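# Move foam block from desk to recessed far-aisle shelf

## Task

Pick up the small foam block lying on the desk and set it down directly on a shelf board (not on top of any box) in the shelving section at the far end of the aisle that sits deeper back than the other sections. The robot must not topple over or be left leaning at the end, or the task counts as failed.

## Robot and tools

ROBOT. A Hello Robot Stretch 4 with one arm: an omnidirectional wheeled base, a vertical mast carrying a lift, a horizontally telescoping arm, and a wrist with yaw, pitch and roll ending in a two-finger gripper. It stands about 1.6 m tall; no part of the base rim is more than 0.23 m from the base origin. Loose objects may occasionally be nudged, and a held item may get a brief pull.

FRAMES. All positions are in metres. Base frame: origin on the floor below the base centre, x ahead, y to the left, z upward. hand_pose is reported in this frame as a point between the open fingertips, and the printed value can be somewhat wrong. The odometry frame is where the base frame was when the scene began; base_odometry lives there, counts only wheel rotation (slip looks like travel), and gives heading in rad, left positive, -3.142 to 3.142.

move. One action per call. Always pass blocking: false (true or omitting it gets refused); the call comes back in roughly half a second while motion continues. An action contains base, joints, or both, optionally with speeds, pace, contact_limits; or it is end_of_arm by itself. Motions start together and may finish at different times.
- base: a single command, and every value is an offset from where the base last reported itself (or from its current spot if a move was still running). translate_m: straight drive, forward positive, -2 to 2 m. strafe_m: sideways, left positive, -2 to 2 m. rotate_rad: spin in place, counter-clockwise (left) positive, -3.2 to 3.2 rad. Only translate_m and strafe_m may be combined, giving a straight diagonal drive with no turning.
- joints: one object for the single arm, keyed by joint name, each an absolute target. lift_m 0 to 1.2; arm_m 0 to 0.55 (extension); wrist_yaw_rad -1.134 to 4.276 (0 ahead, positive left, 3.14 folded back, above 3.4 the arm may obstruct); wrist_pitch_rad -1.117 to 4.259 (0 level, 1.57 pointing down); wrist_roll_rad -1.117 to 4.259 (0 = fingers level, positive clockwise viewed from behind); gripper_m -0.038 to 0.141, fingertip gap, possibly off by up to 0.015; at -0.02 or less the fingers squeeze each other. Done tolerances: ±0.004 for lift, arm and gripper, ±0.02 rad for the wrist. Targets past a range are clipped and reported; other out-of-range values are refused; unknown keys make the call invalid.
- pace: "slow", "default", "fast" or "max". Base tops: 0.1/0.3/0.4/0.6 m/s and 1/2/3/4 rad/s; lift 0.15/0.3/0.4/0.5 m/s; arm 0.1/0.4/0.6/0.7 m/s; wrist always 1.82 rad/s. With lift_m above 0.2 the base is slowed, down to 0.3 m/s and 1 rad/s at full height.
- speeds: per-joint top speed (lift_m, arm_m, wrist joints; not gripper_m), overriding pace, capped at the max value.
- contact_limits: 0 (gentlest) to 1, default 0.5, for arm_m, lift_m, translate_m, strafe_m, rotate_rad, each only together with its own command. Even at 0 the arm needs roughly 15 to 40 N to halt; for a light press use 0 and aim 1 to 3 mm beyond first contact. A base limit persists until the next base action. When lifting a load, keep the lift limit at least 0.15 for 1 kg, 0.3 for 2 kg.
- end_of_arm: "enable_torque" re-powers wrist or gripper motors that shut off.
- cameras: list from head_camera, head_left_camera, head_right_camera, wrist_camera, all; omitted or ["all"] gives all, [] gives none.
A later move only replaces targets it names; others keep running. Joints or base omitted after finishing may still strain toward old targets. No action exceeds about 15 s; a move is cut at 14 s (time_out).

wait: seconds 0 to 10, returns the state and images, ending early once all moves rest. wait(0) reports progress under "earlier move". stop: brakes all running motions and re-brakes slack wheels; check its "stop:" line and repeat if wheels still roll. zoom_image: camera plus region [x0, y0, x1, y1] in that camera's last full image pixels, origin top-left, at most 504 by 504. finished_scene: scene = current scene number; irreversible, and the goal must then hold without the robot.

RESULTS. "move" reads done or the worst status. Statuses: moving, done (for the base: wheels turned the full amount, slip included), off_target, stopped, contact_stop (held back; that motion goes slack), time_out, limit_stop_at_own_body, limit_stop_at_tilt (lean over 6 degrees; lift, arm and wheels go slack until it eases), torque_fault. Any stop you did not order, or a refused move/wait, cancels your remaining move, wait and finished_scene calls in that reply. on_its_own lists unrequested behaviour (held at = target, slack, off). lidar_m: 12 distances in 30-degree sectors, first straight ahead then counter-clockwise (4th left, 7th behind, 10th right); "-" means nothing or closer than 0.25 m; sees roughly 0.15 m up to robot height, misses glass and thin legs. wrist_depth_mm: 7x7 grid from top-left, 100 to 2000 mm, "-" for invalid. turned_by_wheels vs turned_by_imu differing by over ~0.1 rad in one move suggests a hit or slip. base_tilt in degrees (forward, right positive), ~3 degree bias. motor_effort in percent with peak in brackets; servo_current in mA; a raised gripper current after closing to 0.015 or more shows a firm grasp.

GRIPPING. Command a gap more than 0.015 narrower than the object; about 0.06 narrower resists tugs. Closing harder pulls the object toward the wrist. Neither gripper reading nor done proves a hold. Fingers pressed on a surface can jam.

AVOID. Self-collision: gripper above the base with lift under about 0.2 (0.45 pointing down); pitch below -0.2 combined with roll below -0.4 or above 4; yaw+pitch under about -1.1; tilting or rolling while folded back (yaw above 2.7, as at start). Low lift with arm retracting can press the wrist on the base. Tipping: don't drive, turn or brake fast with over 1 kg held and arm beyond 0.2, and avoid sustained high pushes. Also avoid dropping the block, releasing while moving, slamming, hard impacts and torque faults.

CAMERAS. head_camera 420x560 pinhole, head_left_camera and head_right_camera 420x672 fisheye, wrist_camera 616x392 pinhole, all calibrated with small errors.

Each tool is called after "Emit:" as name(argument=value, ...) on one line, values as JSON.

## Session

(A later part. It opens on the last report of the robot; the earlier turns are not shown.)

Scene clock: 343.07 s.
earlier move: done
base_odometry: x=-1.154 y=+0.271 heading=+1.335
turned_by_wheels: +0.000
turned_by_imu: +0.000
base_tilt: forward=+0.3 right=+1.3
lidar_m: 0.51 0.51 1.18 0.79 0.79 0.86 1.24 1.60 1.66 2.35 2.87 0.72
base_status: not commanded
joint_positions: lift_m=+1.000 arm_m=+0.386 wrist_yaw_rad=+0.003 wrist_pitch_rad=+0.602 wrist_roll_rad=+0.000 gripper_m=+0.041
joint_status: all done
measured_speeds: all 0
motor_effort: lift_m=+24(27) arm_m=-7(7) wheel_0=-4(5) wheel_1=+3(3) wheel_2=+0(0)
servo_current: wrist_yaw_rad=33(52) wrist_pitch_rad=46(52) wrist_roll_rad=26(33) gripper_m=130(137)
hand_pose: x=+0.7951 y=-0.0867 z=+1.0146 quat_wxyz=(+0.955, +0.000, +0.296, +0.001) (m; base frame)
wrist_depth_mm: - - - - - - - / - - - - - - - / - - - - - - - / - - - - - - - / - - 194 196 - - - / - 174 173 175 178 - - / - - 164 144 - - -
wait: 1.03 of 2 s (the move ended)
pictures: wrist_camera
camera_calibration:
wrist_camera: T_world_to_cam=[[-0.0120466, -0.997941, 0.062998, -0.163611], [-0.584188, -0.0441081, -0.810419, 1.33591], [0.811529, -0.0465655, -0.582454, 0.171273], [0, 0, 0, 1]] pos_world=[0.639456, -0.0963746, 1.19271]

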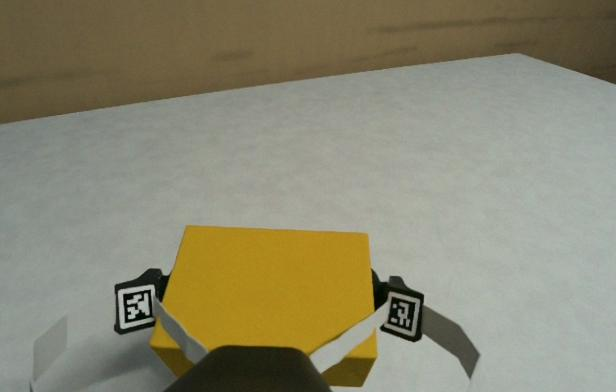

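Emit:
move(joints={"arm_m": 0.02}, blocking=false, cameras=[])

Emit:
wait(seconds=2, cameras=["wrist_camera"])

Emit:
move(base={"strafe_m": -1.172}, contact_limits={"strafe_m": 0.3}, blocking=false, cameras=[])

Emit:
wait(seconds=6, cameras=["head_camera", "wrist_camera"])

Scene clock: 382.57 s.
move: moving
base_odometry: x=-1.154 y=+0.271 heading=+1.335
turned_by_wheels: +0.000
turned_by_imu: -0.001
base_tilt: forward=+0.5 right=+1.2
lidar_m: 0.52 0.50 1.15 0.79 0.78 0.86 1.26 1.60 1.66 2.36 2.86 0.69
base_status: not commanded
joint_positions: lift_m=+1.000 arm_m=+0.334 wrist_yaw_rad=+0.003 wrist_pitch_rad=+0.602 wrist_roll_rad=+0.000 gripper_m=+0.041
joint_status: arm_m moving
measured_speeds: translate_m=+0.000 strafe_m=+0.000 rotate_rad=+0.000 lift_m=+0.000 arm_m=-0.198 wrist_yaw_rad=+0.000 wrist_pitch_rad=+0.000 wrist_roll_rad=+0.000
motor_effort: lift_m=+24(24) arm_m=-5(11) wheel_0=-4(4) wheel_1=+3(3) wheel_2=+0(0)
servo_current: wrist_yaw_rad=33(39) wrist_pitch_rad=46(59) wrist_roll_rad=26(33) gripper_m=130(130)
hand_pose: x=+0.7427 y=-0.0867 z=+1.0146 quat_wxyz=(+0.955, +0.000, +0.296, +0.001) (m; base frame)
wrist_depth_mm: - - - - - - - / - - - - - - - / - - - - - - - / - - - - - - - / - - 195 196 - - - / - 175 173 175 178 - - / - - 163 144 - - -
pictures: none
No camera images: "cameras" was empty.

Scene clock: 384.27 s.
earlier move: done
base_odometry: x=-1.154 y=+0.271 heading=+1.335
turned_by_wheels: +0.000
turned_by_imu: +0.000
base_tilt: forward=+0.3 right=+1.3
lidar_m: 0.53 0.50 1.15 0.80 0.79 0.84 1.24 1.61 1.67 2.32 2.87 0.71
base_status: not commanded
joint_positions: lift_m=+1.000 arm_m=+0.020 wrist_yaw_rad=+0.003 wrist_pitch_rad=+0.602 wrist_roll_rad=+0.000 gripper_m=+0.041
joint_status: all done
measured_speeds: all 0
motor_effort: lift_m=+24(24) arm_m=-6(11) wheel_0=-4(5) wheel_1=+3(3) wheel_2=+0(0)
servo_current: wrist_yaw_rad=39(46) wrist_pitch_rad=46(59) wrist_roll_rad=26(33) gripper_m=130(143)
hand_pose: x=+0.4291 y=-0.0867 z=+1.0146 quat_wxyz=(+0.955, +0.000, +0.296, +0.001) (m; base frame)
wrist_depth_mm: - - - - - - - / - - - - - - - / - - - - - - - / - - - - 1921 - - / - - 194 195 1661 1661 1756 / 377 175 174 175 178 1464 1397 / 1205 1182 163 144 1205 1205 1308
wait: 1.70 of 2 s (the move ended)
pictures: wrist_camera
camera_calibration:
wrist_camera: T_world_to_cam=[[-0.0120466, -0.997941, 0.0629981, -0.168021], [-0.584188, -0.0441082, -0.810419, 1.1221], [0.811529, -0.0465655, -0.582454, 0.4683], [0, 0, 0, 1]] pos_world=[0.273453, -0.0963746, 1.19272]

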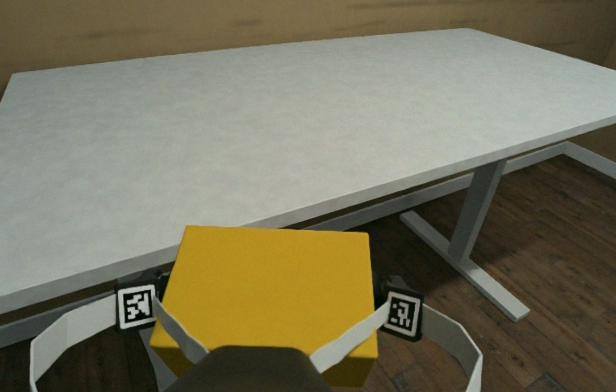

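Scene clock: 384.77 s.
move: moving
base_odometry: x=-1.118 y=+0.263 heading=+1.335
turned_by_wheels: +0.000
turned_by_imu: +0.000
base_tilt: forward=+0.3 right=+1.3
lidar_m: 0.54 0.52 1.18 0.82 0.81 0.89 1.30 1.58 1.65 2.31 2.84 0.73
base_status: strafe_m moving
joint_positions: lift_m=+1.000 arm_m=+0.020 wrist_yaw_rad=+0.003 wrist_pitch_rad=+0.602 wrist_roll_rad=+0.000 gripper_m=+0.041
joint_status: not commanded
measured_speeds: translate_m=+0.000 strafe_m=-0.144 rotate_rad=+0.000 lift_m=+0.000 arm_m=+0.000 wrist_yaw_rad=+0.000 wrist_pitch_rad=+0.000 wrist_roll_rad=+0.000
motor_effort: lift_m=+24(24) arm_m=-6(7) wheel_0=+7(10) wheel_1=-9(9) wheel_2=+0(1)
servo_current: wrist_yaw_rad=33(46) wrist_pitch_rad=46(46) wrist_roll_rad=33(33) gripper_m=130(143)
contact_limits: strafe_m 0.3
hand_pose: x=+0.4291 y=-0.0867 z=+1.0146 quat_wxyz=(+0.955, +0.000, +0.296, +0.001) (m; base frame)
wrist_depth_mm: - - - - - - - / - - - - - - - / - - - - - - - / - - - - 1863 - - / - - 195 196 1708 1708 1708 / 1229 175 173 176 178 1464 1464 / 1205 1182 163 144 1205 1229 1281
pictures: none
No camera images: "cameras" was empty.

Scene clock: 390.00 s.
earlier move: done
base_odometry: x=-0.015 y=-0.002 heading=+1.335
turned_by_wheels: +0.000
turned_by_imu: -0.005
base_tilt: forward=+0.4 right=+1.3
lidar_m: 1.07 1.02 1.09 1.91 1.83 1.97 1.09 1.08 1.09 1.91 1.83 1.93
base_status: done
joint_positions: lift_m=+1.000 arm_m=+0.020 wrist_yaw_rad=+0.003 wrist_pitch_rad=+0.602 wrist_roll_rad=+0.000 gripper_m=+0.041
joint_status: not commanded
measured_speeds: all 0
motor_effort: lift_m=+23(24) arm_m=-6(7) wheel_0=+2(10) wheel_1=+0(11) wheel_2=+0(2)
servo_current: wrist_yaw_rad=46(52) wrist_pitch_rad=46(59) wrist_roll_rad=33(33) gripper_m=124(143)
contact_limits: strafe_m 0.3
hand_pose: x=+0.4291 y=-0.0867 z=+1.0146 quat_wxyz=(+0.955, +0.000, +0.296, +0.001) (m; base frame)
wrist_depth_mm: - - - - - - - / - - - - - - - / - - - - - - - / - 1756 1921 - - 1983 - / 1618 1661 195 196 1708 1708 1661 / 1366 177 174 175 178 1499 1499 / 1160 1182 164 144 1205 1229 1308
wait: 5.23 of 6 s (the move ended)
pictures: head_camera, wrist_camera
camera_calibration:
wrist_camera: T_world_to_cam=[[-0.0120467, -0.997941, 0.0629982, -0.168025], [-0.584189, -0.0441082, -0.810419, 1.12214], [0.811529, -0.0465657, -0.582454, 0.468341], [0, 0, 0, 1]] pos_world=[0.273445, -0.0963746, 1.19278]

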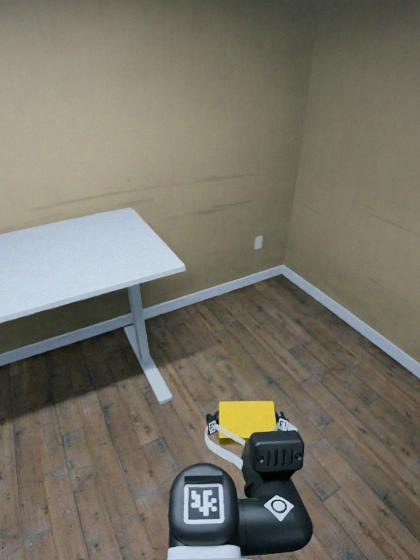

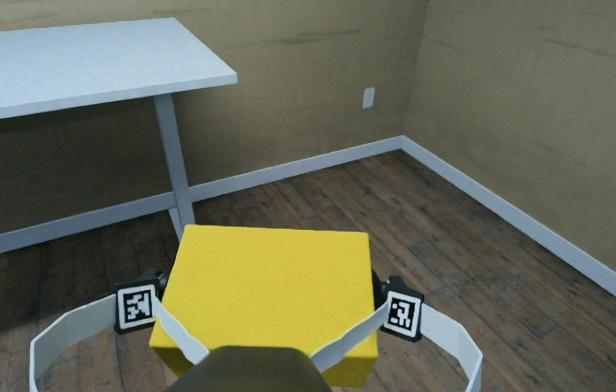

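Emit:
move(base={"rotate_rad": -2.666}, joints={"lift_m": 0.7}, blocking=false, cameras=[])

Emit:
wait(seconds=6, cameras=["all"])

Scene clock: 396.37 s.
move: moving
base_odometry: x=-0.015 y=-0.002 heading=+1.126
turned_by_wheels: -0.209
turned_by_imu: -0.207
base_tilt: forward=+0.2 right=+1.3
lidar_m: 2.04 1.03 1.05 1.32 1.84 1.89 1.11 1.07 1.06 1.26 1.84 1.87
base_status: rotate_rad moving
joint_positions: lift_m=+0.961 arm_m=+0.020 wrist_yaw_rad=+0.003 wrist_pitch_rad=+0.602 wrist_roll_rad=+0.000 gripper_m=+0.041
joint_status: lift_m moving
measured_speeds: translate_m=+0.000 strafe_m=+0.001 rotate_rad=-0.795 lift_m=-0.149 arm_m=+0.000 wrist_yaw_rad=+0.000 wrist_pitch_rad=+0.000 wrist_roll_rad=+0.000
motor_effort: lift_m=+12(23) arm_m=-6(6) wheel_0=+5(7) wheel_1=+5(8) wheel_2=+7(7)
servo_current: wrist_yaw_rad=39(46) wrist_pitch_rad=33(52) wrist_roll_rad=26(33) gripper_m=124(130)
hand_pose: x=+0.4291 y=-0.0867 z=+0.9761 quat_wxyz=(+0.955, +0.000, +0.296, +0.001) (m; base frame)
wrist_depth_mm: - - - - - - - / - - - - - - - / - - - - - - - / - 1808 1921 1921 1983 1921 - / 1576 1618 195 195 1661 1708 1537 / 1308 177 174 175 178 1397 1464 / 1182 1160 164 144 1138 1182 1281
pictures: none
No camera images: "cameras" was empty.

Scene clock: 398.87 s.
earlier move: done
base_odometry: x=-0.015 y=-0.002 heading=-1.331
turned_by_wheels: -2.457
turned_by_imu: -2.425
base_tilt: forward=+0.4 right=+1.6
lidar_m: 1.12 1.06 1.92 1.86 1.93 1.09 1.02 1.09 1.92 1.84 1.96 1.06
base_status: done
joint_positions: lift_m=+0.700 arm_m=+0.020 wrist_yaw_rad=+0.003 wrist_pitch_rad=+0.602 wrist_roll_rad=+0.000 gripper_m=+0.041
joint_status: all done
measured_speeds: all 0
motor_effort: lift_m=+15(23) arm_m=-6(7) wheel_0=+2(7) wheel_1=+1(8) wheel_2=+2(8)
servo_current: wrist_yaw_rad=33(46) wrist_pitch_rad=33(59) wrist_roll_rad=26(39) gripper_m=130(137)
hand_pose: x=+0.4291 y=-0.0867 z=+0.7153 quat_wxyz=(+0.955, +0.000, +0.296, +0.001) (m; base frame)
wrist_depth_mm: - - - - - - - / - - - - 1160 - - / - 1182 1756 1921 1255 - - / - - 1430 1576 1281 - 1576 / - - 195 196 - - 1281 / 1042 177 174 175 178 1160 1098 / 917 904 163 143 904 904 976
wait: 2.50 of 6 s (the move ended)
pictures: head_camera, head_left_camera, head_right_camera, wrist_camera
camera_calibration:
wrist_camera: T_world_to_cam=[[-0.0120466, -0.997941, 0.0629982, -0.149171], [-0.584188, -0.0441083, -0.810419, 0.879607], [0.811529, -0.0465657, -0.582454, 0.29402], [0, 0, 0, 1]] pos_world=[0.273453, -0.0963746, 0.893501]

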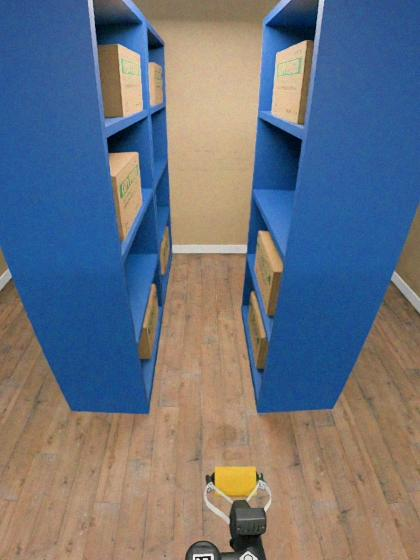

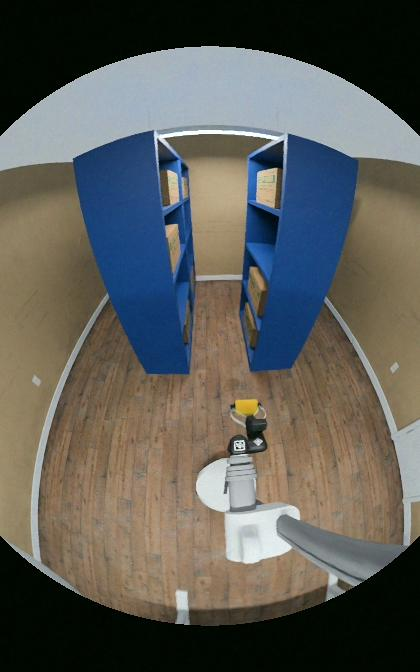

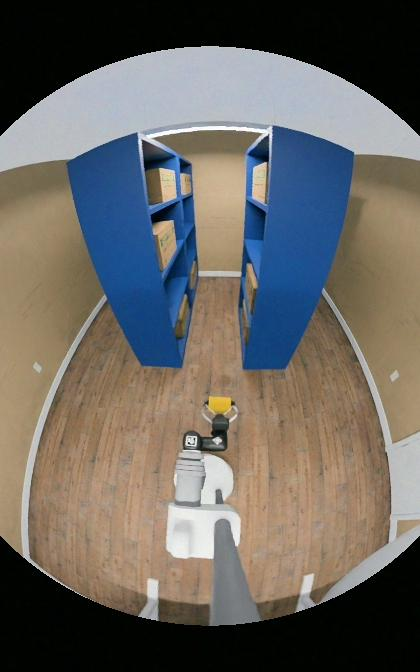

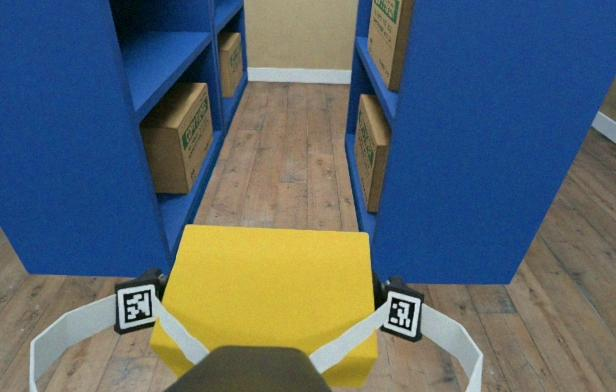

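Emit:
zoom_image(camera="head_camera", region=[80, 0, 340, 420])

Scaled by 1.200 from the camera's 420x560 image, which has a finer 1200x1600 frame.

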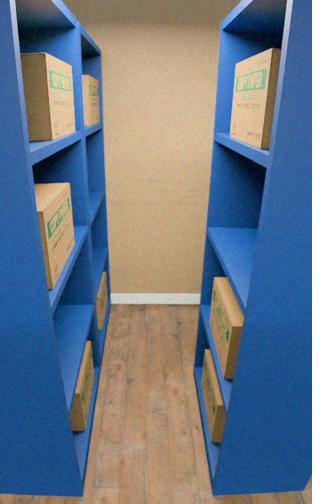

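Emit:
zoom_image(camera="head_camera", region=[140, 230, 270, 330])

Scaled by 3.877 from the camera's 420x560 image, which has a finer 1200x1600 frame.

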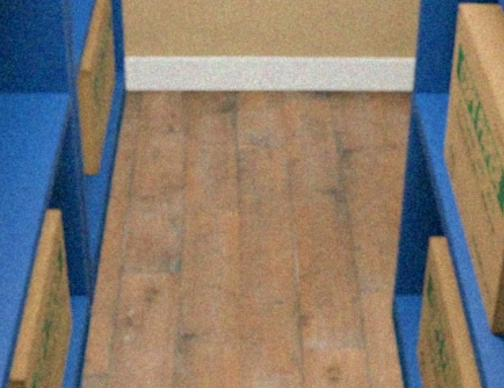

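Emit:
move(base={"translate_m": 1.0, "strafe_m": -0.014}, contact_limits={"translate_m": 0.3}, blocking=false, cameras=[])

Emit:
wait(seconds=6, cameras=["head_camera", "head_left_camera", "head_right_camera"])

Scene clock: 450.10 s.
move: moving
base_odometry: x=-0.007 y=-0.034 heading=-1.330
turned_by_wheels: +0.000
turned_by_imu: -0.001
base_tilt: forward=+0.4 right=+1.5
lidar_m: 1.13 1.03 1.90 1.84 1.92 1.11 1.08 1.13 1.93 1.84 1.95 1.04
base_status: translate_m moving; strafe_m moving
joint_positions: lift_m=+0.700 arm_m=+0.020 wrist_yaw_rad=+0.003 wrist_pitch_rad=+0.602 wrist_roll_rad=+0.000 gripper_m=+0.041
joint_status: not commanded
measured_speeds: translate_m=+0.123 strafe_m=-0.004 rotate_rad=-0.002 lift_m=+0.000 arm_m=+0.000 wrist_yaw_rad=+0.000 wrist_pitch_rad=+0.000 wrist_roll_rad=+0.000
motor_effort: lift_m=+15(15) arm_m=-6(7) wheel_0=+6(7) wheel_1=+3(7) wheel_2=-9(10)
servo_current: wrist_yaw_rad=33(46) wrist_pitch_rad=46(46) wrist_roll_rad=26(33) gripper_m=124(130)
contact_limits: translate_m 0.3
hand_pose: x=+0.4291 y=-0.0867 z=+0.7153 quat_wxyz=(+0.955, +0.000, +0.296, +0.001) (m; base frame)
wrist_depth_mm: - - - - - - - / - - - - 1160 - - / - 1205 1708 1983 1229 - - / - 1281 1430 1499 1255 - 1576 / - - 194 195 - - 1281 / 1025 177 174 175 178 1078 1078 / 904 891 163 144 917 917 960
pictures: none
No camera images: "cameras" was empty.

Scene clock: 454.93 s.
earlier move: done
base_odometry: x=+0.210 y=-0.977 heading=-1.330
turned_by_wheels: +0.000
turned_by_imu: -0.002
base_tilt: forward=+0.5 right=+1.4
lidar_m: 1.19 0.41 0.30 0.28 1.95 2.69 2.82 2.16 1.92 0.27 0.29 0.42
base_status: done
joint_positions: lift_m=+0.700 arm_m=+0.020 wrist_yaw_rad=+0.003 wrist_pitch_rad=+0.602 wrist_roll_rad=+0.000 gripper_m=+0.041
joint_status: not commanded
measured_speeds: all 0
motor_effort: lift_m=+15(15) arm_m=-6(7) wheel_0=+1(7) wheel_1=+2(7) wheel_2=+0(11)
servo_current: wrist_yaw_rad=46(46) wrist_pitch_rad=33(59) wrist_roll_rad=20(33) gripper_m=130(137)
contact_limits: translate_m 0.3
hand_pose: x=+0.4291 y=-0.0867 z=+0.7153 quat_wxyz=(+0.955, +0.000, +0.296, +0.001) (m; base frame)
wrist_depth_mm: - - 1464 - - - 373 / - - 1537 - - 410 342 / - 1205 1576 1808 1756 433 327 / - 1255 1430 1537 1430 436 342 / 715 750 195 196 597 459 336 / 634 176 174 176 178 404 334 / 621 866 163 144 668 564 329
wait: 4.83 of 6 s (the move ended)
pictures: head_camera, head_left_camera, head_right_camera

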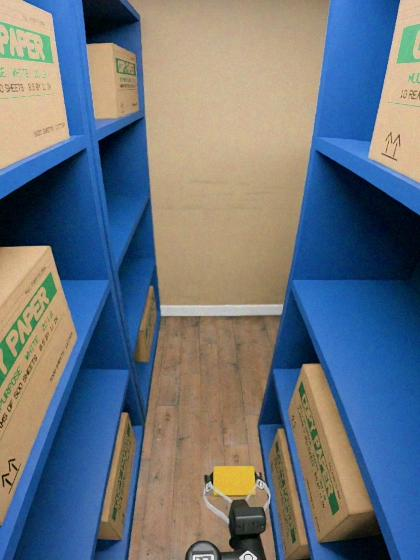

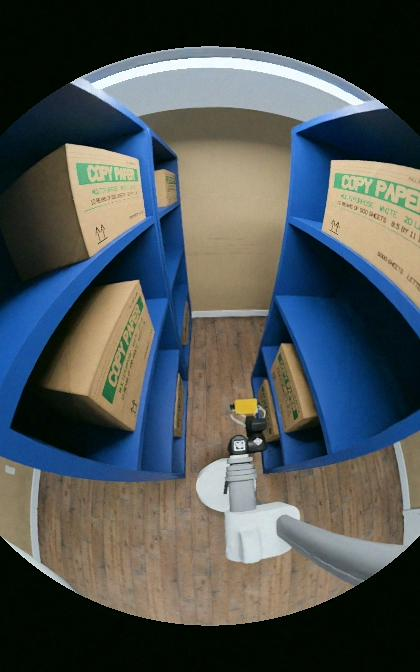

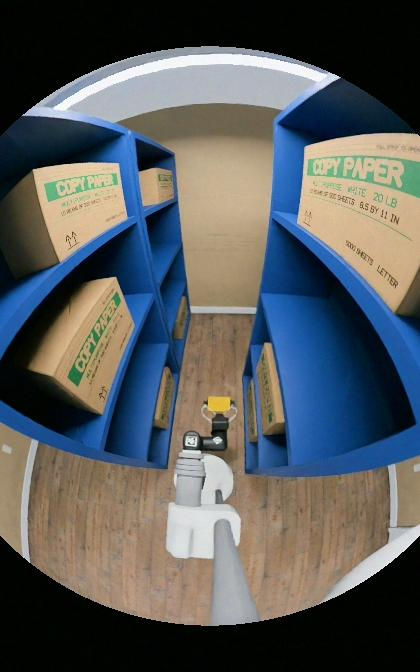

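Emit:
move(base={"translate_m": 0.6, "strafe_m": 0.004}, contact_limits={"translate_m": 0.3}, blocking=false, cameras=[])

Emit:
wait(seconds=5, cameras=["head_camera", "head_right_camera"])

Scene clock: 461.93 s.
move: moving
base_odometry: x=+0.218 y=-1.008 heading=-1.330
turned_by_wheels: +0.000
turned_by_imu: -0.001
base_tilt: forward=+0.4 right=+1.5
lidar_m: 1.16 0.42 0.29 0.27 1.94 2.67 2.87 2.22 1.93 0.27 0.29 0.41
base_status: translate_m moving; strafe_m moving
joint_positions: lift_m=+0.700 arm_m=+0.020 wrist_yaw_rad=+0.003 wrist_pitch_rad=+0.602 wrist_roll_rad=+0.000 gripper_m=+0.041
joint_status: not commanded
measured_speeds: translate_m=+0.123 strafe_m=+0.001 rotate_rad=-0.002 lift_m=+0.000 arm_m=+0.000 wrist_yaw_rad=+0.000 wrist_pitch_rad=+0.000 wrist_roll_rad=+0.000
motor_effort: lift_m=+15(15) arm_m=-6(6) wheel_0=+5(7) wheel_1=+6(6) wheel_2=-9(10)
servo_current: wrist_yaw_rad=39(52) wrist_pitch_rad=46(46) wrist_roll_rad=26(33) gripper_m=124(137)
contact_limits: translate_m 0.3
hand_pose: x=+0.4291 y=-0.0867 z=+0.7153 quat_wxyz=(+0.955, +0.000, +0.296, +0.001) (m; base frame)
wrist_depth_mm: - - - - - - - / - - 1576 - - 399 338 / - 1229 1618 1708 - 424 334 / - 1281 1464 1499 1464 424 332 / 707 - 195 196 564 418 332 / 634 177 173 175 177 413 325 / 634 878 163 144 661 554 325
pictures: none
No camera images: "cameras" was empty.

Scene clock: 464.90 s.
earlier move: done
base_odometry: x=+0.357 y=-1.559 heading=-1.330
turned_by_wheels: +0.000
turned_by_imu: -0.001
base_tilt: forward=+0.4 right=+1.3
lidar_m: 1.14 0.41 0.26 0.26 0.28 0.43 3.49 0.42 0.31 0.28 0.31 0.41
base_status: done
joint_positions: lift_m=+0.700 arm_m=+0.020 wrist_yaw_rad=+0.003 wrist_pitch_rad=+0.602 wrist_roll_rad=+0.000 gripper_m=+0.041
joint_status: not commanded
measured_speeds: all 0
motor_effort: lift_m=+15(15) arm_m=-6(7) wheel_0=+3(7) wheel_1=+2(7) wheel_2=+0(11)
servo_current: wrist_yaw_rad=33(52) wrist_pitch_rad=39(65) wrist_roll_rad=33(39) gripper_m=130(137)
contact_limits: translate_m 0.3
hand_pose: x=+0.4291 y=-0.0867 z=+0.7153 quat_wxyz=(+0.955, +0.000, +0.296, +0.001) (m; base frame)
wrist_depth_mm: - 946 - - - - - / - - - - - - 1025 / - - - - - - - / - 946 - - - 1281 976 / 741 831 195 195 1229 1229 976 / 778 176 174 176 178 1118 931 / - 866 164 144 891 931 917
wait: 2.97 of 5 s (the move ended)
pictures: head_camera, head_right_camera

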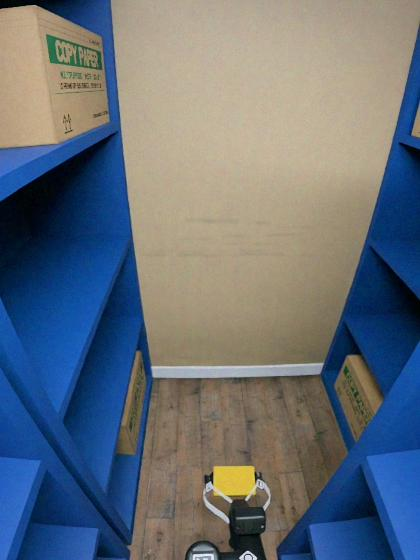

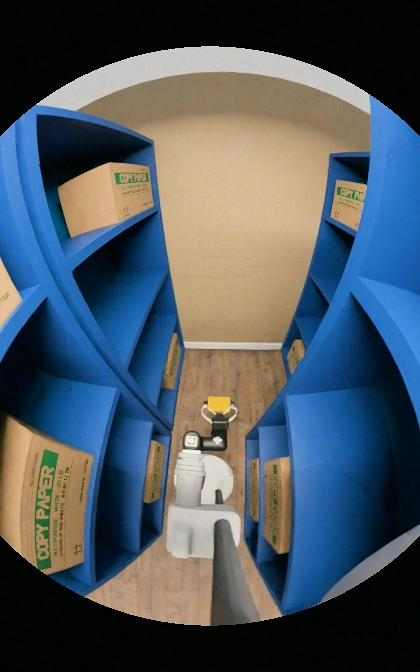

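Emit:
zoom_image(camera="head_camera", region=[120, 340, 360, 560])

Scaled by 2.100 from the camera's 420x560 image, which has a finer 1200x1600 frame.

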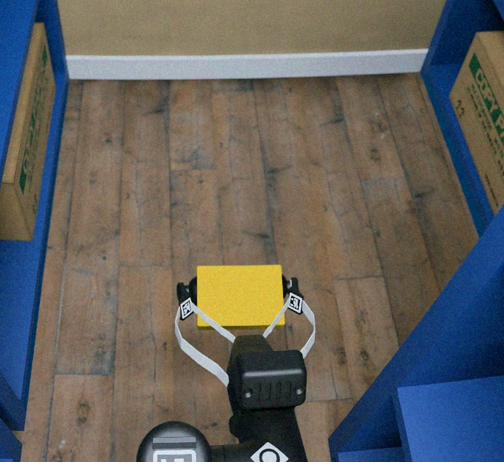

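Emit:
zoom_image(camera="head_right_camera", region=[230, 130, 420, 430])

Scaled by 1.680 from the camera's 420x672 image, which has a finer 600x960 frame.

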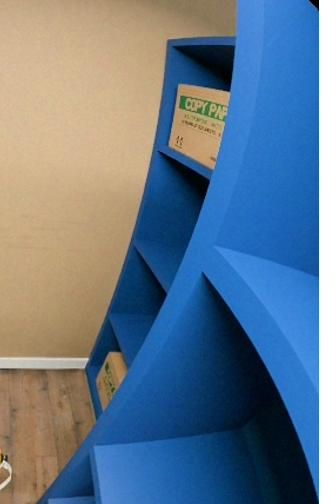

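Emit:
move(base={"translate_m": 0.75, "strafe_m": -0.008}, contact_limits={"translate_m": 0.3}, blocking=false, cameras=[])

Emit:
wait(seconds=5, cameras=["head_camera", "head_right_camera", "wrist_camera"])

Scene clock: 514.97 s.
move: moving
base_odometry: x=+0.364 y=-1.590 heading=-1.330
turned_by_wheels: +0.000
turned_by_imu: -0.001
base_tilt: forward=+0.4 right=+1.5
lidar_m: 1.13 0.41 0.29 0.26 0.29 0.42 3.52 0.41 0.29 0.28 0.30 0.41
base_status: translate_m moving; strafe_m moving
joint_positions: lift_m=+0.700 arm_m=+0.020 wrist_yaw_rad=+0.003 wrist_pitch_rad=+0.602 wrist_roll_rad=+0.000 gripper_m=+0.041
joint_status: not commanded
measured_speeds: translate_m=+0.124 strafe_m=+0.000 rotate_rad=-0.006 lift_m=+0.000 arm_m=+0.000 wrist_yaw_rad=+0.000 wrist_pitch_rad=+0.000 wrist_roll_rad=+0.000
motor_effort: lift_m=+15(15) arm_m=-6(6) wheel_0=+6(7) wheel_1=+5(7) wheel_2=-9(9)
servo_current: wrist_yaw_rad=39(39) wrist_pitch_rad=39(46) wrist_roll_rad=26(39) gripper_m=124(137)
contact_limits: translate_m 0.3
hand_pose: x=+0.4291 y=-0.0867 z=+0.7153 quat_wxyz=(+0.955, +0.000, +0.296, +0.001) (m; base frame)
wrist_depth_mm: - - - - - - - / - - - - - - - / - 1042 - - - - - / - 991 - - - 1255 976 / 732 854 195 196 1229 1255 976 / 723 176 174 176 178 1078 917 / - 878 163 143 917 917 917
pictures: none
No camera images: "cameras" was empty.

Scene clock: 518.43 s.
earlier move: done
base_odometry: x=+0.528 y=-2.289 heading=-1.330
turned_by_wheels: +0.000
turned_by_imu: -0.001
base_tilt: forward=+0.2 right=+1.4
lidar_m: 0.53 0.42 0.30 0.27 0.28 0.41 1.16 0.47 0.51 0.73 0.76 0.57
base_status: done
joint_positions: lift_m=+0.700 arm_m=+0.020 wrist_yaw_rad=+0.003 wrist_pitch_rad=+0.602 wrist_roll_rad=+0.000 gripper_m=+0.041
joint_status: not commanded
measured_speeds: all 0
motor_effort: lift_m=+15(15) arm_m=-6(7) wheel_0=+2(7) wheel_1=+1(7) wheel_2=+0(11)
servo_current: wrist_yaw_rad=39(46) wrist_pitch_rad=46(59) wrist_roll_rad=26(39) gripper_m=124(137)
contact_limits: translate_m 0.3
hand_pose: x=+0.4291 y=-0.0867 z=+0.7153 quat_wxyz=(+0.955, +0.000, +0.296, +0.001) (m; base frame)
wrist_depth_mm: - - - - - - - / - - - - - - - / - - - - - - - / - - - - - - - / - - 195 196 - - - / - 175 173 175 178 - - / - - 164 144 - - -
wait: 3.47 of 5 s (the move ended)
pictures: head_camera, head_right_camera, wrist_camera
camera_calibration:
wrist_camera: T_world_to_cam=[[-0.0120465, -0.997941, 0.0629984, -0.149169], [-0.584188, -0.0441085, -0.810419, 0.879562], [0.811529, -0.0465657, -0.582454, 0.294007], [0, 0, 0, 1]] pos_world=[0.273438, -0.0963746, 0.893457]

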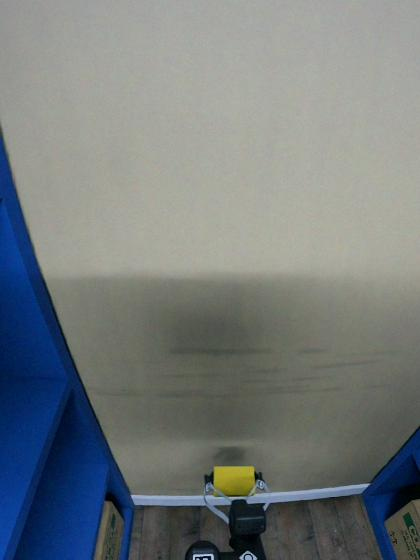

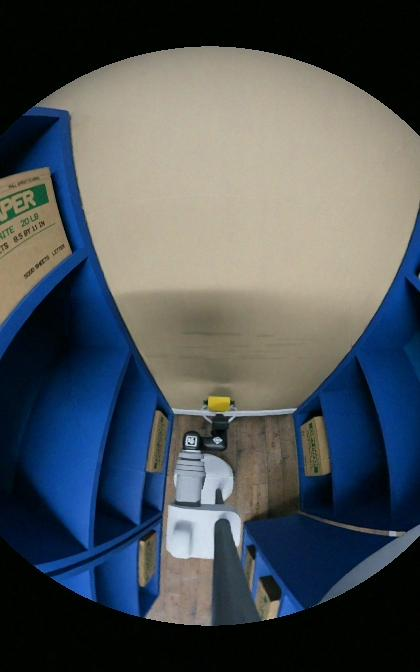

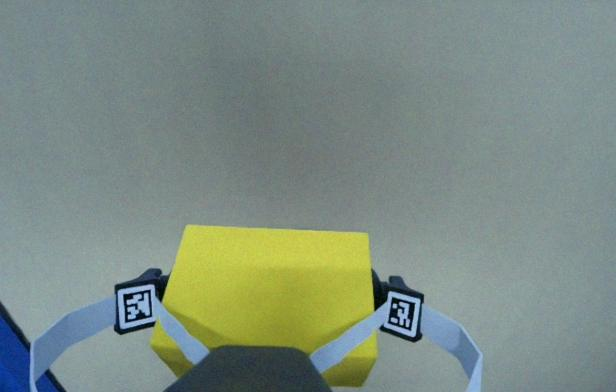

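Emit:
move(base={"rotate_rad": -1.571}, contact_limits={"rotate_rad": 0.3}, blocking=false, cameras=[])

Emit:
wait(seconds=4, cameras=["head_camera", "head_right_camera", "wrist_camera"])

Scene clock: 528.13 s.
move: moving
base_odometry: x=+0.528 y=-2.289 heading=-1.591
turned_by_wheels: -0.261
turned_by_imu: -0.258
base_tilt: forward=+0.3 right=+1.5
lidar_m: 0.53 0.55 0.30 0.27 0.27 0.33 0.61 0.59 0.45 0.73 0.73 0.65
base_status: rotate_rad moving
joint_positions: lift_m=+0.700 arm_m=+0.020 wrist_yaw_rad=+0.003 wrist_pitch_rad=+0.602 wrist_roll_rad=+0.000 gripper_m=+0.041
joint_status: not commanded
measured_speeds: translate_m=+0.000 strafe_m=-0.001 rotate_rad=-0.993 lift_m=+0.000 arm_m=+0.000 wrist_yaw_rad=+0.000 wrist_pitch_rad=+0.000 wrist_roll_rad=+0.000
motor_effort: lift_m=+15(15) arm_m=-6(6) wheel_0=+7(7) wheel_1=+6(8) wheel_2=+7(8)
servo_current: wrist_yaw_rad=39(46) wrist_pitch_rad=46(46) wrist_roll_rad=26(26) gripper_m=130(130)
contact_limits: rotate_rad 0.3
hand_pose: x=+0.4291 y=-0.0867 z=+0.7153 quat_wxyz=(+0.955, +0.000, +0.296, +0.001) (m; base frame)
wrist_depth_mm: - - - - - - - / - - - - - - - / - - - - - - - / - - - - - - - / - - 195 195 - - - / - 174 174 175 178 - - / - - 163 144 - - -
pictures: none
No camera images: "cameras" was empty.

Scene clock: 529.73 s.
earlier move: done
base_odometry: x=+0.528 y=-2.289 heading=-2.900
turned_by_wheels: -1.310
turned_by_imu: -1.294
base_tilt: forward=+0.3 right=+1.5
lidar_m: 0.71 0.78 0.56 0.52 0.41 0.29 0.28 0.28 0.43 1.09 0.46 0.51
base_status: done
joint_positions: lift_m=+0.700 arm_m=+0.020 wrist_yaw_rad=+0.003 wrist_pitch_rad=+0.602 wrist_roll_rad=+0.000 gripper_m=+0.041
joint_status: not commanded
measured_speeds: all 0
motor_effort: lift_m=+15(15) arm_m=-6(7) wheel_0=+3(7) wheel_1=+2(10) wheel_2=+0(8)
servo_current: wrist_yaw_rad=33(46) wrist_pitch_rad=46(52) wrist_roll_rad=26(33) gripper_m=130(137)
contact_limits: rotate_rad 0.3
hand_pose: x=+0.4291 y=-0.0867 z=+0.7153 quat_wxyz=(+0.955, +0.000, +0.296, +0.001) (m; base frame)
wrist_depth_mm: - - - - - - 399 / - - - - - - 402 / - - - - - - 399 / - - - - - 603 399 / 750 759 194 196 202 654 397 / 778 177 174 175 178 - 392 / 854 891 163 144 831 - 404
wait: 1.60 of 4 s (the move ended)
pictures: head_camera, head_right_camera, wrist_camera
camera_calibration:
wrist_camera: T_world_to_cam=[[-0.0120465, -0.997941, 0.0629983, -0.149168], [-0.584188, -0.0441083, -0.810419, 0.879555], [0.811529, -0.0465656, -0.582454, 0.293998], [0, 0, 0, 1]] pos_world=[0.273442, -0.0963746, 0.893446]

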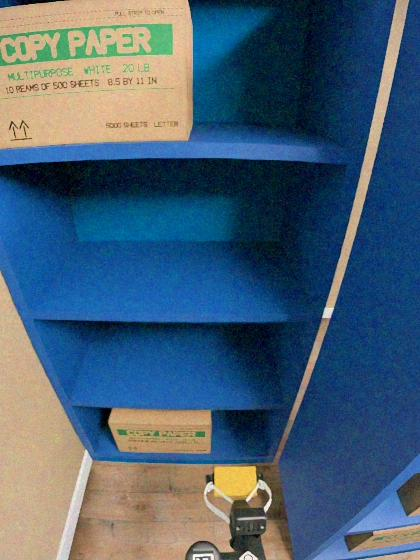

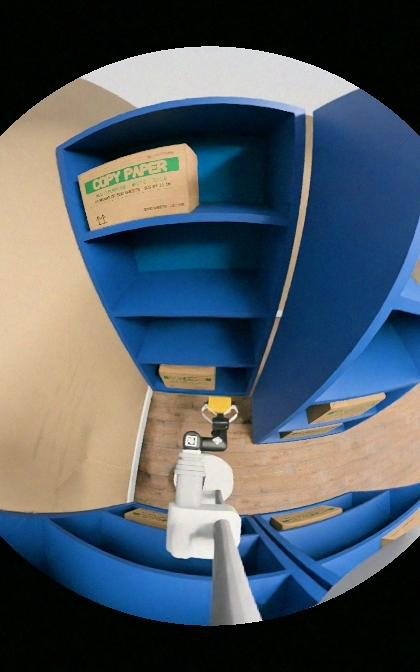

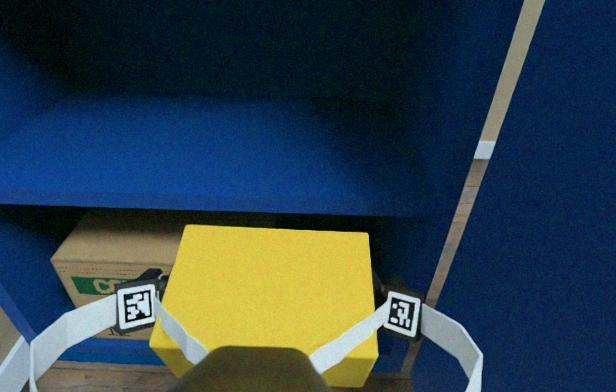

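Emit:
move(base={"strafe_m": 0.15}, joints={"lift_m": 1.08}, contact_limits={"strafe_m": 0.3}, blocking=false, cameras=[])

Emit:
wait(seconds=4, cameras=["head_camera", "wrist_camera"])

Scene clock: 546.83 s.
move: moving
base_odometry: x=+0.537 y=-2.325 heading=-2.900
turned_by_wheels: +0.000
turned_by_imu: -0.001
base_tilt: forward=+0.4 right=+1.3
lidar_m: 0.73 0.73 0.52 0.50 0.39 0.30 0.28 0.30 0.42 1.11 0.49 0.58
base_status: strafe_m moving
joint_positions: lift_m=+0.739 arm_m=+0.020 wrist_yaw_rad=+0.003 wrist_pitch_rad=+0.602 wrist_roll_rad=+0.000 gripper_m=+0.041
joint_status: lift_m moving
measured_speeds: translate_m=-0.001 strafe_m=+0.142 rotate_rad=+0.002 lift_m=+0.149 arm_m=+0.000 wrist_yaw_rad=+0.000 wrist_pitch_rad=+0.000 wrist_roll_rad=+0.000
motor_effort: lift_m=+26(27) arm_m=-6(6) wheel_0=-9(9) wheel_1=+10(10) wheel_2=+1(2)
servo_current: wrist_yaw_rad=39(46) wrist_pitch_rad=46(52) wrist_roll_rad=26(33) gripper_m=137(137)
contact_limits: strafe_m 0.3
hand_pose: x=+0.4291 y=-0.0867 z=+0.7538 quat_wxyz=(+0.955, +0.000, +0.296, +0.001) (m; base frame)
wrist_depth_mm: - - - - - - 424 / - - - - - - 424 / - - - - - - 424 / - - - - - 634 424 / - 788 195 196 - 676 418 / 759 177 173 176 179 - 418 / - 904 164 144 842 - 410
pictures: none
No camera images: "cameras" was empty.

Scene clock: 548.90 s.
earlier move: done
base_odometry: x=+0.564 y=-2.434 heading=-2.900
turned_by_wheels: +0.000
turned_by_imu: +0.000
base_tilt: forward=+0.5 right=+1.3
lidar_m: 0.73 0.58 0.41 0.40 0.39 0.30 0.28 0.31 0.42 1.12 0.59 0.74
base_status: done
joint_positions: lift_m=+1.080 arm_m=+0.020 wrist_yaw_rad=+0.003 wrist_pitch_rad=+0.602 wrist_roll_rad=+0.000 gripper_m=+0.041
joint_status: all done
measured_speeds: all 0
motor_effort: lift_m=+24(28) arm_m=-6(6) wheel_0=-1(11) wheel_1=+1(10) wheel_2=+0(2)
servo_current: wrist_yaw_rad=39(52) wrist_pitch_rad=33(52) wrist_roll_rad=33(39) gripper_m=137(137)
contact_limits: strafe_m 0.3
hand_pose: x=+0.4291 y=-0.0867 z=+1.0946 quat_wxyz=(+0.955, +0.000, +0.296, +0.001) (m; base frame)
wrist_depth_mm: - 878 - - - - - / - - - - - - - / - - - - - - - / - - - - - - - / 699 - 194 196 201 - 654 / - 175 174 175 178 778 - / - 931 163 144 - - -
wait: 2.07 of 4 s (the move ended)
pictures: head_camera, wrist_camera
camera_calibration:
wrist_camera: T_world_to_cam=[[-0.0120467, -0.997941, 0.0629983, -0.173062], [-0.584188, -0.0441082, -0.810419, 1.18694], [0.811529, -0.0465657, -0.582454, 0.514914], [0, 0, 0, 1]] pos_world=[0.273441, -0.0963746, 1.27273]

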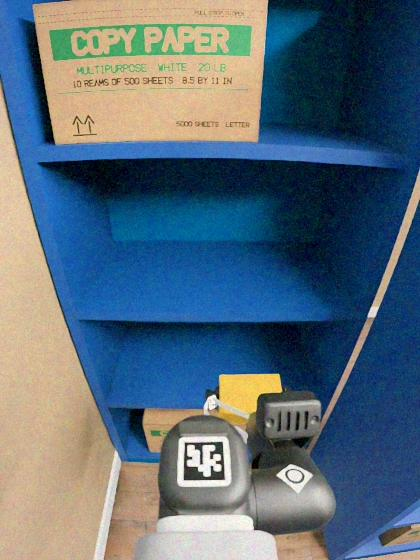

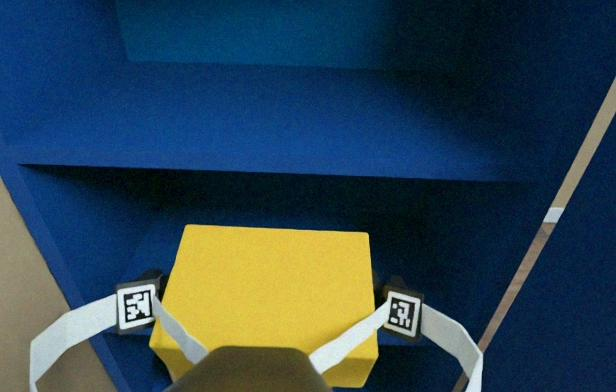

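Emit:
move(joints={"arm_m": 0.455}, speeds={"arm_m": 0.25}, contact_limits={"arm_m": 0.2}, blocking=false, cameras=[])

Emit:
wait(seconds=3, cameras=["head_camera", "wrist_camera"])

Scene clock: 560.83 s.
move: moving
base_odometry: x=+0.564 y=-2.434 heading=-2.900
turned_by_wheels: +0.000
turned_by_imu: -0.001
base_tilt: forward=+0.3 right=+1.4
lidar_m: 0.73 0.59 0.41 0.37 0.40 0.29 0.28 0.31 0.42 1.11 0.59 0.74
base_status: not commanded
joint_positions: lift_m=+1.080 arm_m=+0.072 wrist_yaw_rad=+0.003 wrist_pitch_rad=+0.602 wrist_roll_rad=+0.000 gripper_m=+0.041
joint_status: arm_m moving
measured_speeds: translate_m=+0.000 strafe_m=+0.000 rotate_rad=+0.000 lift_m=+0.000 arm_m=+0.198 wrist_yaw_rad=+0.000 wrist_pitch_rad=+0.000 wrist_roll_rad=+0.000
motor_effort: lift_m=+24(24) arm_m=+9(10) wheel_0=-1(1) wheel_1=+0(1) wheel_2=+0(0)
servo_current: wrist_yaw_rad=33(39) wrist_pitch_rad=39(59) wrist_roll_rad=33(33) gripper_m=124(130)
contact_limits: arm_m 0.2; strafe_m 0.3
hand_pose: x=+0.4811 y=-0.0867 z=+1.0946 quat_wxyz=(+0.955, +0.000, +0.296, +0.001) (m; base frame)
wrist_depth_mm: - 831 - - - - - / - - - - - - - / - - - - - - - / - - - - - - - / - - 196 196 202 - 603 / 691 174 174 175 178 707 - / - - 163 144 - - -
pictures: none
No camera images: "cameras" was empty.

Scene clock: 562.97 s.
earlier move: done
base_odometry: x=+0.564 y=-2.434 heading=-2.900
turned_by_wheels: +0.000
turned_by_imu: +0.000
base_tilt: forward=+0.5 right=+1.4
lidar_m: 0.73 0.57 0.40 0.40 0.39 0.29 0.29 0.32 0.42 1.12 0.58 0.72
base_status: not commanded
joint_positions: lift_m=+1.080 arm_m=+0.455 wrist_yaw_rad=+0.003 wrist_pitch_rad=+0.602 wrist_roll_rad=+0.000 gripper_m=+0.041
joint_status: all done
measured_speeds: all 0
motor_effort: lift_m=+24(24) arm_m=+7(10) wheel_0=-1(1) wheel_1=+0(1) wheel_2=+0(0)
servo_current: wrist_yaw_rad=26(52) wrist_pitch_rad=39(59) wrist_roll_rad=26(33) gripper_m=117(137)
contact_limits: arm_m 0.2; strafe_m 0.3
hand_pose: x=+0.8637 y=-0.0867 z=+1.0946 quat_wxyz=(+0.955, +0.000, +0.296, +0.001) (m; base frame)
wrist_depth_mm: - - - - - - - / - - - - - - - / - - - - - - - / - - - - - - - / - - 195 195 - - - / - 175 174 175 177 - - / - - 163 144 - - -
wait: 2.13 of 3 s (the move ended)
pictures: head_camera, wrist_camera
camera_calibration:
wrist_camera: T_world_to_cam=[[-0.0120467, -0.997941, 0.0629982, -0.167827], [-0.584188, -0.0441082, -0.810419, 1.44078], [0.811529, -0.0465657, -0.582454, 0.162279], [0, 0, 0, 1]] pos_world=[0.707974, -0.0963747, 1.27273]

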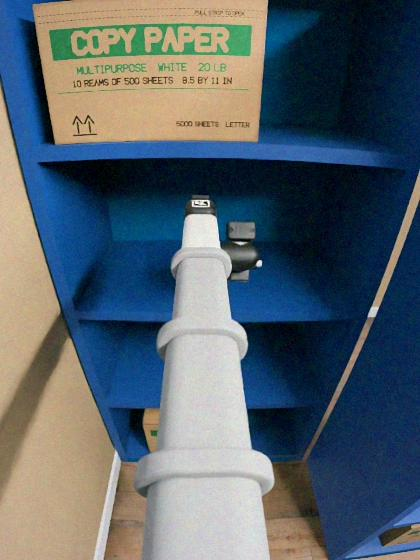

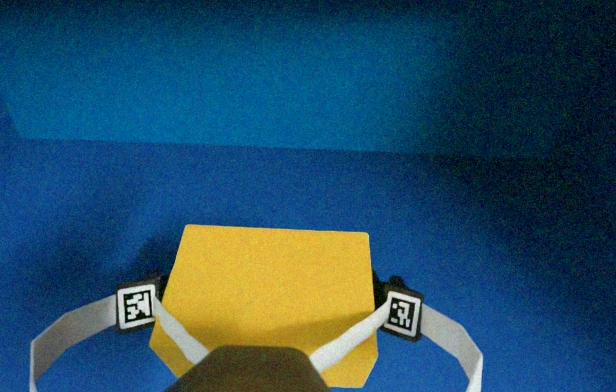

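Emit:
move(joints={"lift_m": 1.022}, contact_limits={"lift_m": 0.15}, pace="slow", blocking=false, cameras=[])

Emit:
wait(seconds=2.5, cameras=["wrist_camera"])

Scene clock: 569.90 s.
move: moving
base_odometry: x=+0.564 y=-2.434 heading=-2.900
turned_by_wheels: +0.000
turned_by_imu: -0.001
base_tilt: forward=+0.5 right=+1.5
lidar_m: 0.73 0.57 0.40 0.39 0.39 0.29 0.28 0.32 0.43 1.11 0.58 0.71
base_status: not commanded
joint_positions: lift_m=+1.054 arm_m=+0.455 wrist_yaw_rad=+0.003 wrist_pitch_rad=+0.602 wrist_roll_rad=+0.000 gripper_m=+0.041
joint_status: lift_m moving
measured_speeds: translate_m=+0.000 strafe_m=+0.000 rotate_rad=+0.000 lift_m=-0.099 arm_m=+0.000 wrist_yaw_rad=+0.000 wrist_pitch_rad=+0.000 wrist_roll_rad=+0.000
motor_effort: lift_m=+14(21) arm_m=+6(7) wheel_0=-1(1) wheel_1=+0(1) wheel_2=+0(0)
servo_current: wrist_yaw_rad=39(39) wrist_pitch_rad=39(52) wrist_roll_rad=26(33) gripper_m=124(137)
contact_limits: arm_m 0.2; lift_m 0.15; strafe_m 0.3
hand_pose: x=+0.8637 y=-0.0867 z=+1.0692 quat_wxyz=(+0.955, +0.000, +0.296, +0.001) (m; base frame)
wrist_depth_mm: - - - - - - - / - - - - - - - / - - - - - - - / - - - - - - - / - - 195 196 - - - / - 175 174 175 177 - - / - - 164 144 - - -
pictures: none
No camera images: "cameras" was empty.

Scene clock: 570.77 s.
earlier move: done
base_odometry: x=+0.564 y=-2.434 heading=-2.900
turned_by_wheels: +0.000
turned_by_imu: +0.000
base_tilt: forward=+0.3 right=+1.5
lidar_m: 0.72 0.56 0.42 0.39 0.39 0.30 0.29 0.31 0.42 1.13 0.57 0.71
base_status: not commanded
joint_positions: lift_m=+1.022 arm_m=+0.455 wrist_yaw_rad=+0.003 wrist_pitch_rad=+0.602 wrist_roll_rad=+0.000 gripper_m=+0.041
joint_status: all done
measured_speeds: all 0
motor_effort: lift_m=+14(21) arm_m=+6(7) wheel_0=-1(1) wheel_1=+0(1) wheel_2=+0(0)
servo_current: wrist_yaw_rad=46(46) wrist_pitch_rad=39(52) wrist_roll_rad=33(33) gripper_m=117(137)
contact_limits: arm_m 0.2; lift_m 0.15; strafe_m 0.3
hand_pose: x=+0.8637 y=-0.0867 z=+1.0374 quat_wxyz=(+0.955, +0.000, +0.296, +0.001) (m; base frame)
wrist_depth_mm: - - - - - - - / - - - - - - - / - - - - - - - / - - - - - - - / - - 195 196 - - - / - 175 174 175 178 - - / - - 164 144 - - -
wait: 0.87 of 2.5 s (the move ended)
pictures: wrist_camera
camera_calibration:
wrist_camera: T_world_to_cam=[[-0.0120465, -0.997941, 0.0629983, -0.164224], [-0.584188, -0.0441084, -0.810419, 1.39443], [0.811529, -0.0465656, -0.582454, 0.128961], [0, 0, 0, 1]] pos_world=[0.707975, -0.0963746, 1.21553]

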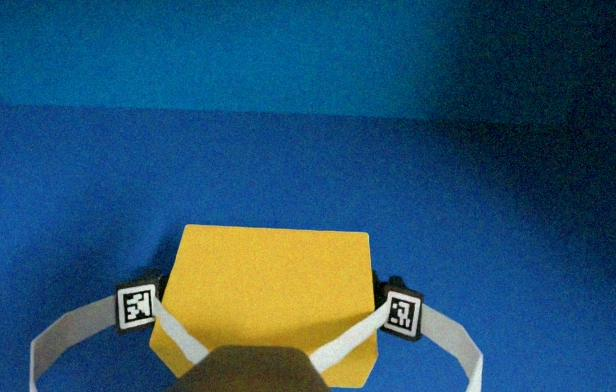

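Emit:
move(joints={"lift_m": 1.014}, contact_limits={"lift_m": 0.1}, pace="slow", blocking=false, cameras=[])

Emit:
wait(seconds=1.5, cameras=["wrist_camera"])

Scene clock: 578.83 s.
move: moving
base_odometry: x=+0.564 y=-2.434 heading=-2.900
turned_by_wheels: +0.000
turned_by_imu: -0.001
base_tilt: forward=+0.5 right=+1.5
lidar_m: 0.73 0.58 0.42 0.39 0.40 0.29 0.28 0.31 0.41 1.13 0.59 0.73
base_status: not commanded
joint_positions: lift_m=+1.014 arm_m=+0.455 wrist_yaw_rad=+0.003 wrist_pitch_rad=+0.602 wrist_roll_rad=+0.000 gripper_m=+0.041
joint_status: lift_m moving
measured_speeds: all 0
motor_effort: lift_m=+14(15) arm_m=+6(7) wheel_0=-1(1) wheel_1=+0(1) wheel_2=+0(0)
servo_current: wrist_yaw_rad=33(46) wrist_pitch_rad=46(52) wrist_roll_rad=33(33) gripper_m=117(137)
contact_limits: arm_m 0.2; lift_m 0.1; strafe_m 0.3
hand_pose: x=+0.8637 y=-0.0867 z=+1.0294 quat_wxyz=(+0.955, +0.000, +0.296, +0.001) (m; base frame)
wrist_depth_mm: - - - - - - - / - - - - - - - / - - - - - - - / - - - - - - - / - - 195 196 - - - / - 175 174 176 178 - - / - - 164 143 - - -
pictures: none
No camera images: "cameras" was empty.

Scene clock: 579.03 s.
earlier move: done
base_odometry: x=+0.564 y=-2.434 heading=-2.900
turned_by_wheels: +0.000
turned_by_imu: +0.000
base_tilt: forward=+0.4 right=+1.3
lidar_m: 0.72 0.58 0.43 0.39 0.37 0.30 0.28 0.31 0.43 1.09 0.59 0.73
base_status: not commanded
joint_positions: lift_m=+1.014 arm_m=+0.455 wrist_yaw_rad=+0.003 wrist_pitch_rad=+0.602 wrist_roll_rad=+0.000 gripper_m=+0.041
joint_status: all done
measured_speeds: all 0
motor_effort: lift_m=+14(15) arm_m=+6(7) wheel_0=-1(1) wheel_1=+0(1) wheel_2=+0(0)
servo_current: wrist_yaw_rad=46(46) wrist_pitch_rad=46(52) wrist_roll_rad=33(33) gripper_m=117(137)
contact_limits: arm_m 0.2; lift_m 0.1; strafe_m 0.3
hand_pose: x=+0.8637 y=-0.0867 z=+1.0294 quat_wxyz=(+0.955, +0.000, +0.296, +0.001) (m; base frame)
wrist_depth_mm: - - - - - - - / - - - - - - - / - - - - - - - / - - - - - - - / - - 194 196 - - - / - 175 174 175 178 - - / - - 163 144 - - -
wait: 0.20 of 1.5 s (the move ended)
pictures: wrist_camera
camera_calibration:
wrist_camera: T_world_to_cam=[[-0.0120464, -0.997941, 0.0629982, -0.163719], [-0.584188, -0.0441084, -0.810419, 1.38793], [0.811529, -0.0465655, -0.582454, 0.124292], [0, 0, 0, 1]] pos_world=[0.707976, -0.0963746, 1.20752]

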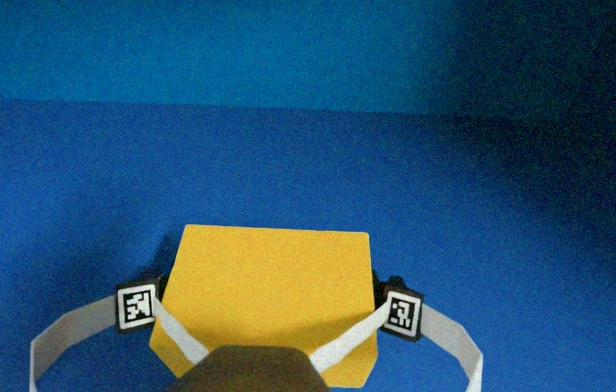

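Emit:
move(joints={"lift_m": 1.010}, pace="slow", contact_limits={"lift_m": 0.1}, blocking=false, cameras=["wrist_camera"])

Emit:
wait(seconds=1, cameras=["wrist_camera"])

Scene clock: 595.20 s.
move: moving
base_odometry: x=+0.564 y=-2.434 heading=-2.900
turned_by_wheels: +0.000
turned_by_imu: -0.001
base_tilt: forward=+0.4 right=+1.4
lidar_m: 0.72 0.58 0.42 0.40 0.40 0.30 0.27 0.31 0.42 1.11 0.59 0.74
base_status: not commanded
joint_positions: lift_m=+1.010 arm_m=+0.455 wrist_yaw_rad=+0.003 wrist_pitch_rad=+0.602 wrist_roll_rad=+0.000 gripper_m=+0.041
joint_status: lift_m moving
measured_speeds: all 0
motor_effort: lift_m=+14(15) arm_m=+6(7) wheel_0=-1(1) wheel_1=+0(1) wheel_2=+0(0)
servo_current: wrist_yaw_rad=26(46) wrist_pitch_rad=52(52) wrist_roll_rad=33(33) gripper_m=124(143)
contact_limits: arm_m 0.2; lift_m 0.1; strafe_m 0.3
hand_pose: x=+0.8637 y=-0.0867 z=+1.0254 quat_wxyz=(+0.955, +0.000, +0.296, +0.001) (m; base frame)
wrist_depth_mm: - - - - - - - / - - - - - - - / - - - - - - - / - - - - - - - / - - 195 195 - - - / - 175 174 176 178 - - / - - 164 144 - - -
pictures: wrist_camera
camera_calibration:
wrist_camera: T_world_to_cam=[[-0.0120462, -0.997941, 0.0629983, -0.163468], [-0.584188, -0.0441085, -0.810419, 1.3847], [0.811529, -0.0465653, -0.582454, 0.12197], [0, 0, 0, 1]] pos_world=[0.707977, -0.0963746, 1.20353]

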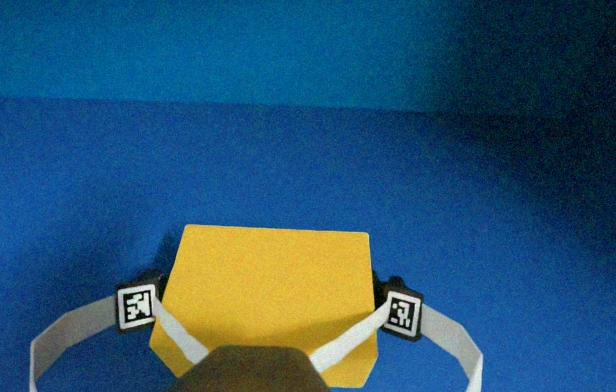

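Scene clock: 595.27 s.
earlier move: done
base_odometry: x=+0.564 y=-2.434 heading=-2.900
turned_by_wheels: +0.000
turned_by_imu: +0.000
base_tilt: forward=+0.4 right=+1.4
lidar_m: 0.73 0.57 0.41 0.39 0.40 0.29 0.28 0.31 0.41 1.11 0.59 0.73
base_status: not commanded
joint_positions: lift_m=+1.010 arm_m=+0.455 wrist_yaw_rad=+0.003 wrist_pitch_rad=+0.602 wrist_roll_rad=+0.000 gripper_m=+0.041
joint_status: all done
measured_speeds: all 0
motor_effort: lift_m=+14(15) arm_m=+6(7) wheel_0=-1(1) wheel_1=+0(1) wheel_2=+0(0)
servo_current: wrist_yaw_rad=46(46) wrist_pitch_rad=39(52) wrist_roll_rad=26(33) gripper_m=124(143)
contact_limits: arm_m 0.2; lift_m 0.1; strafe_m 0.3
hand_pose: x=+0.8637 y=-0.0867 z=+1.0254 quat_wxyz=(+0.955, +0.000, +0.296, +0.001) (m; base frame)
wrist_depth_mm: - - - - - - - / - - - - - - - / - - - - - - - / - - - - - - - / - - 195 196 - - - / - 175 173 175 177 - - / - - 163 144 - - -
wait: 0.07 of 1 s (the move ended)
pictures: wrist_camera
camera_calibration:
wrist_camera: T_world_to_cam=[[-0.0120463, -0.997941, 0.0629981, -0.163468], [-0.584188, -0.0441083, -0.810419, 1.3847], [0.811529, -0.0465653, -0.582454, 0.12197], [0, 0, 0, 1]] pos_world=[0.707977, -0.0963746, 1.20353]

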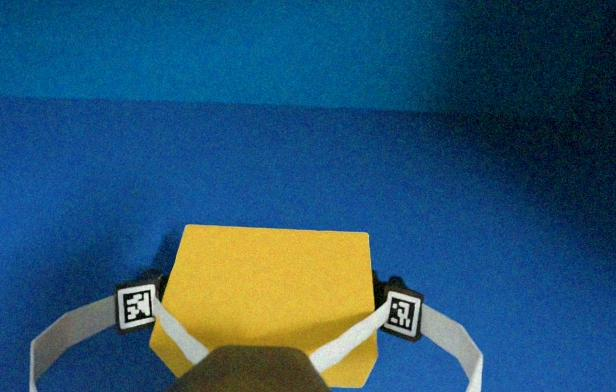

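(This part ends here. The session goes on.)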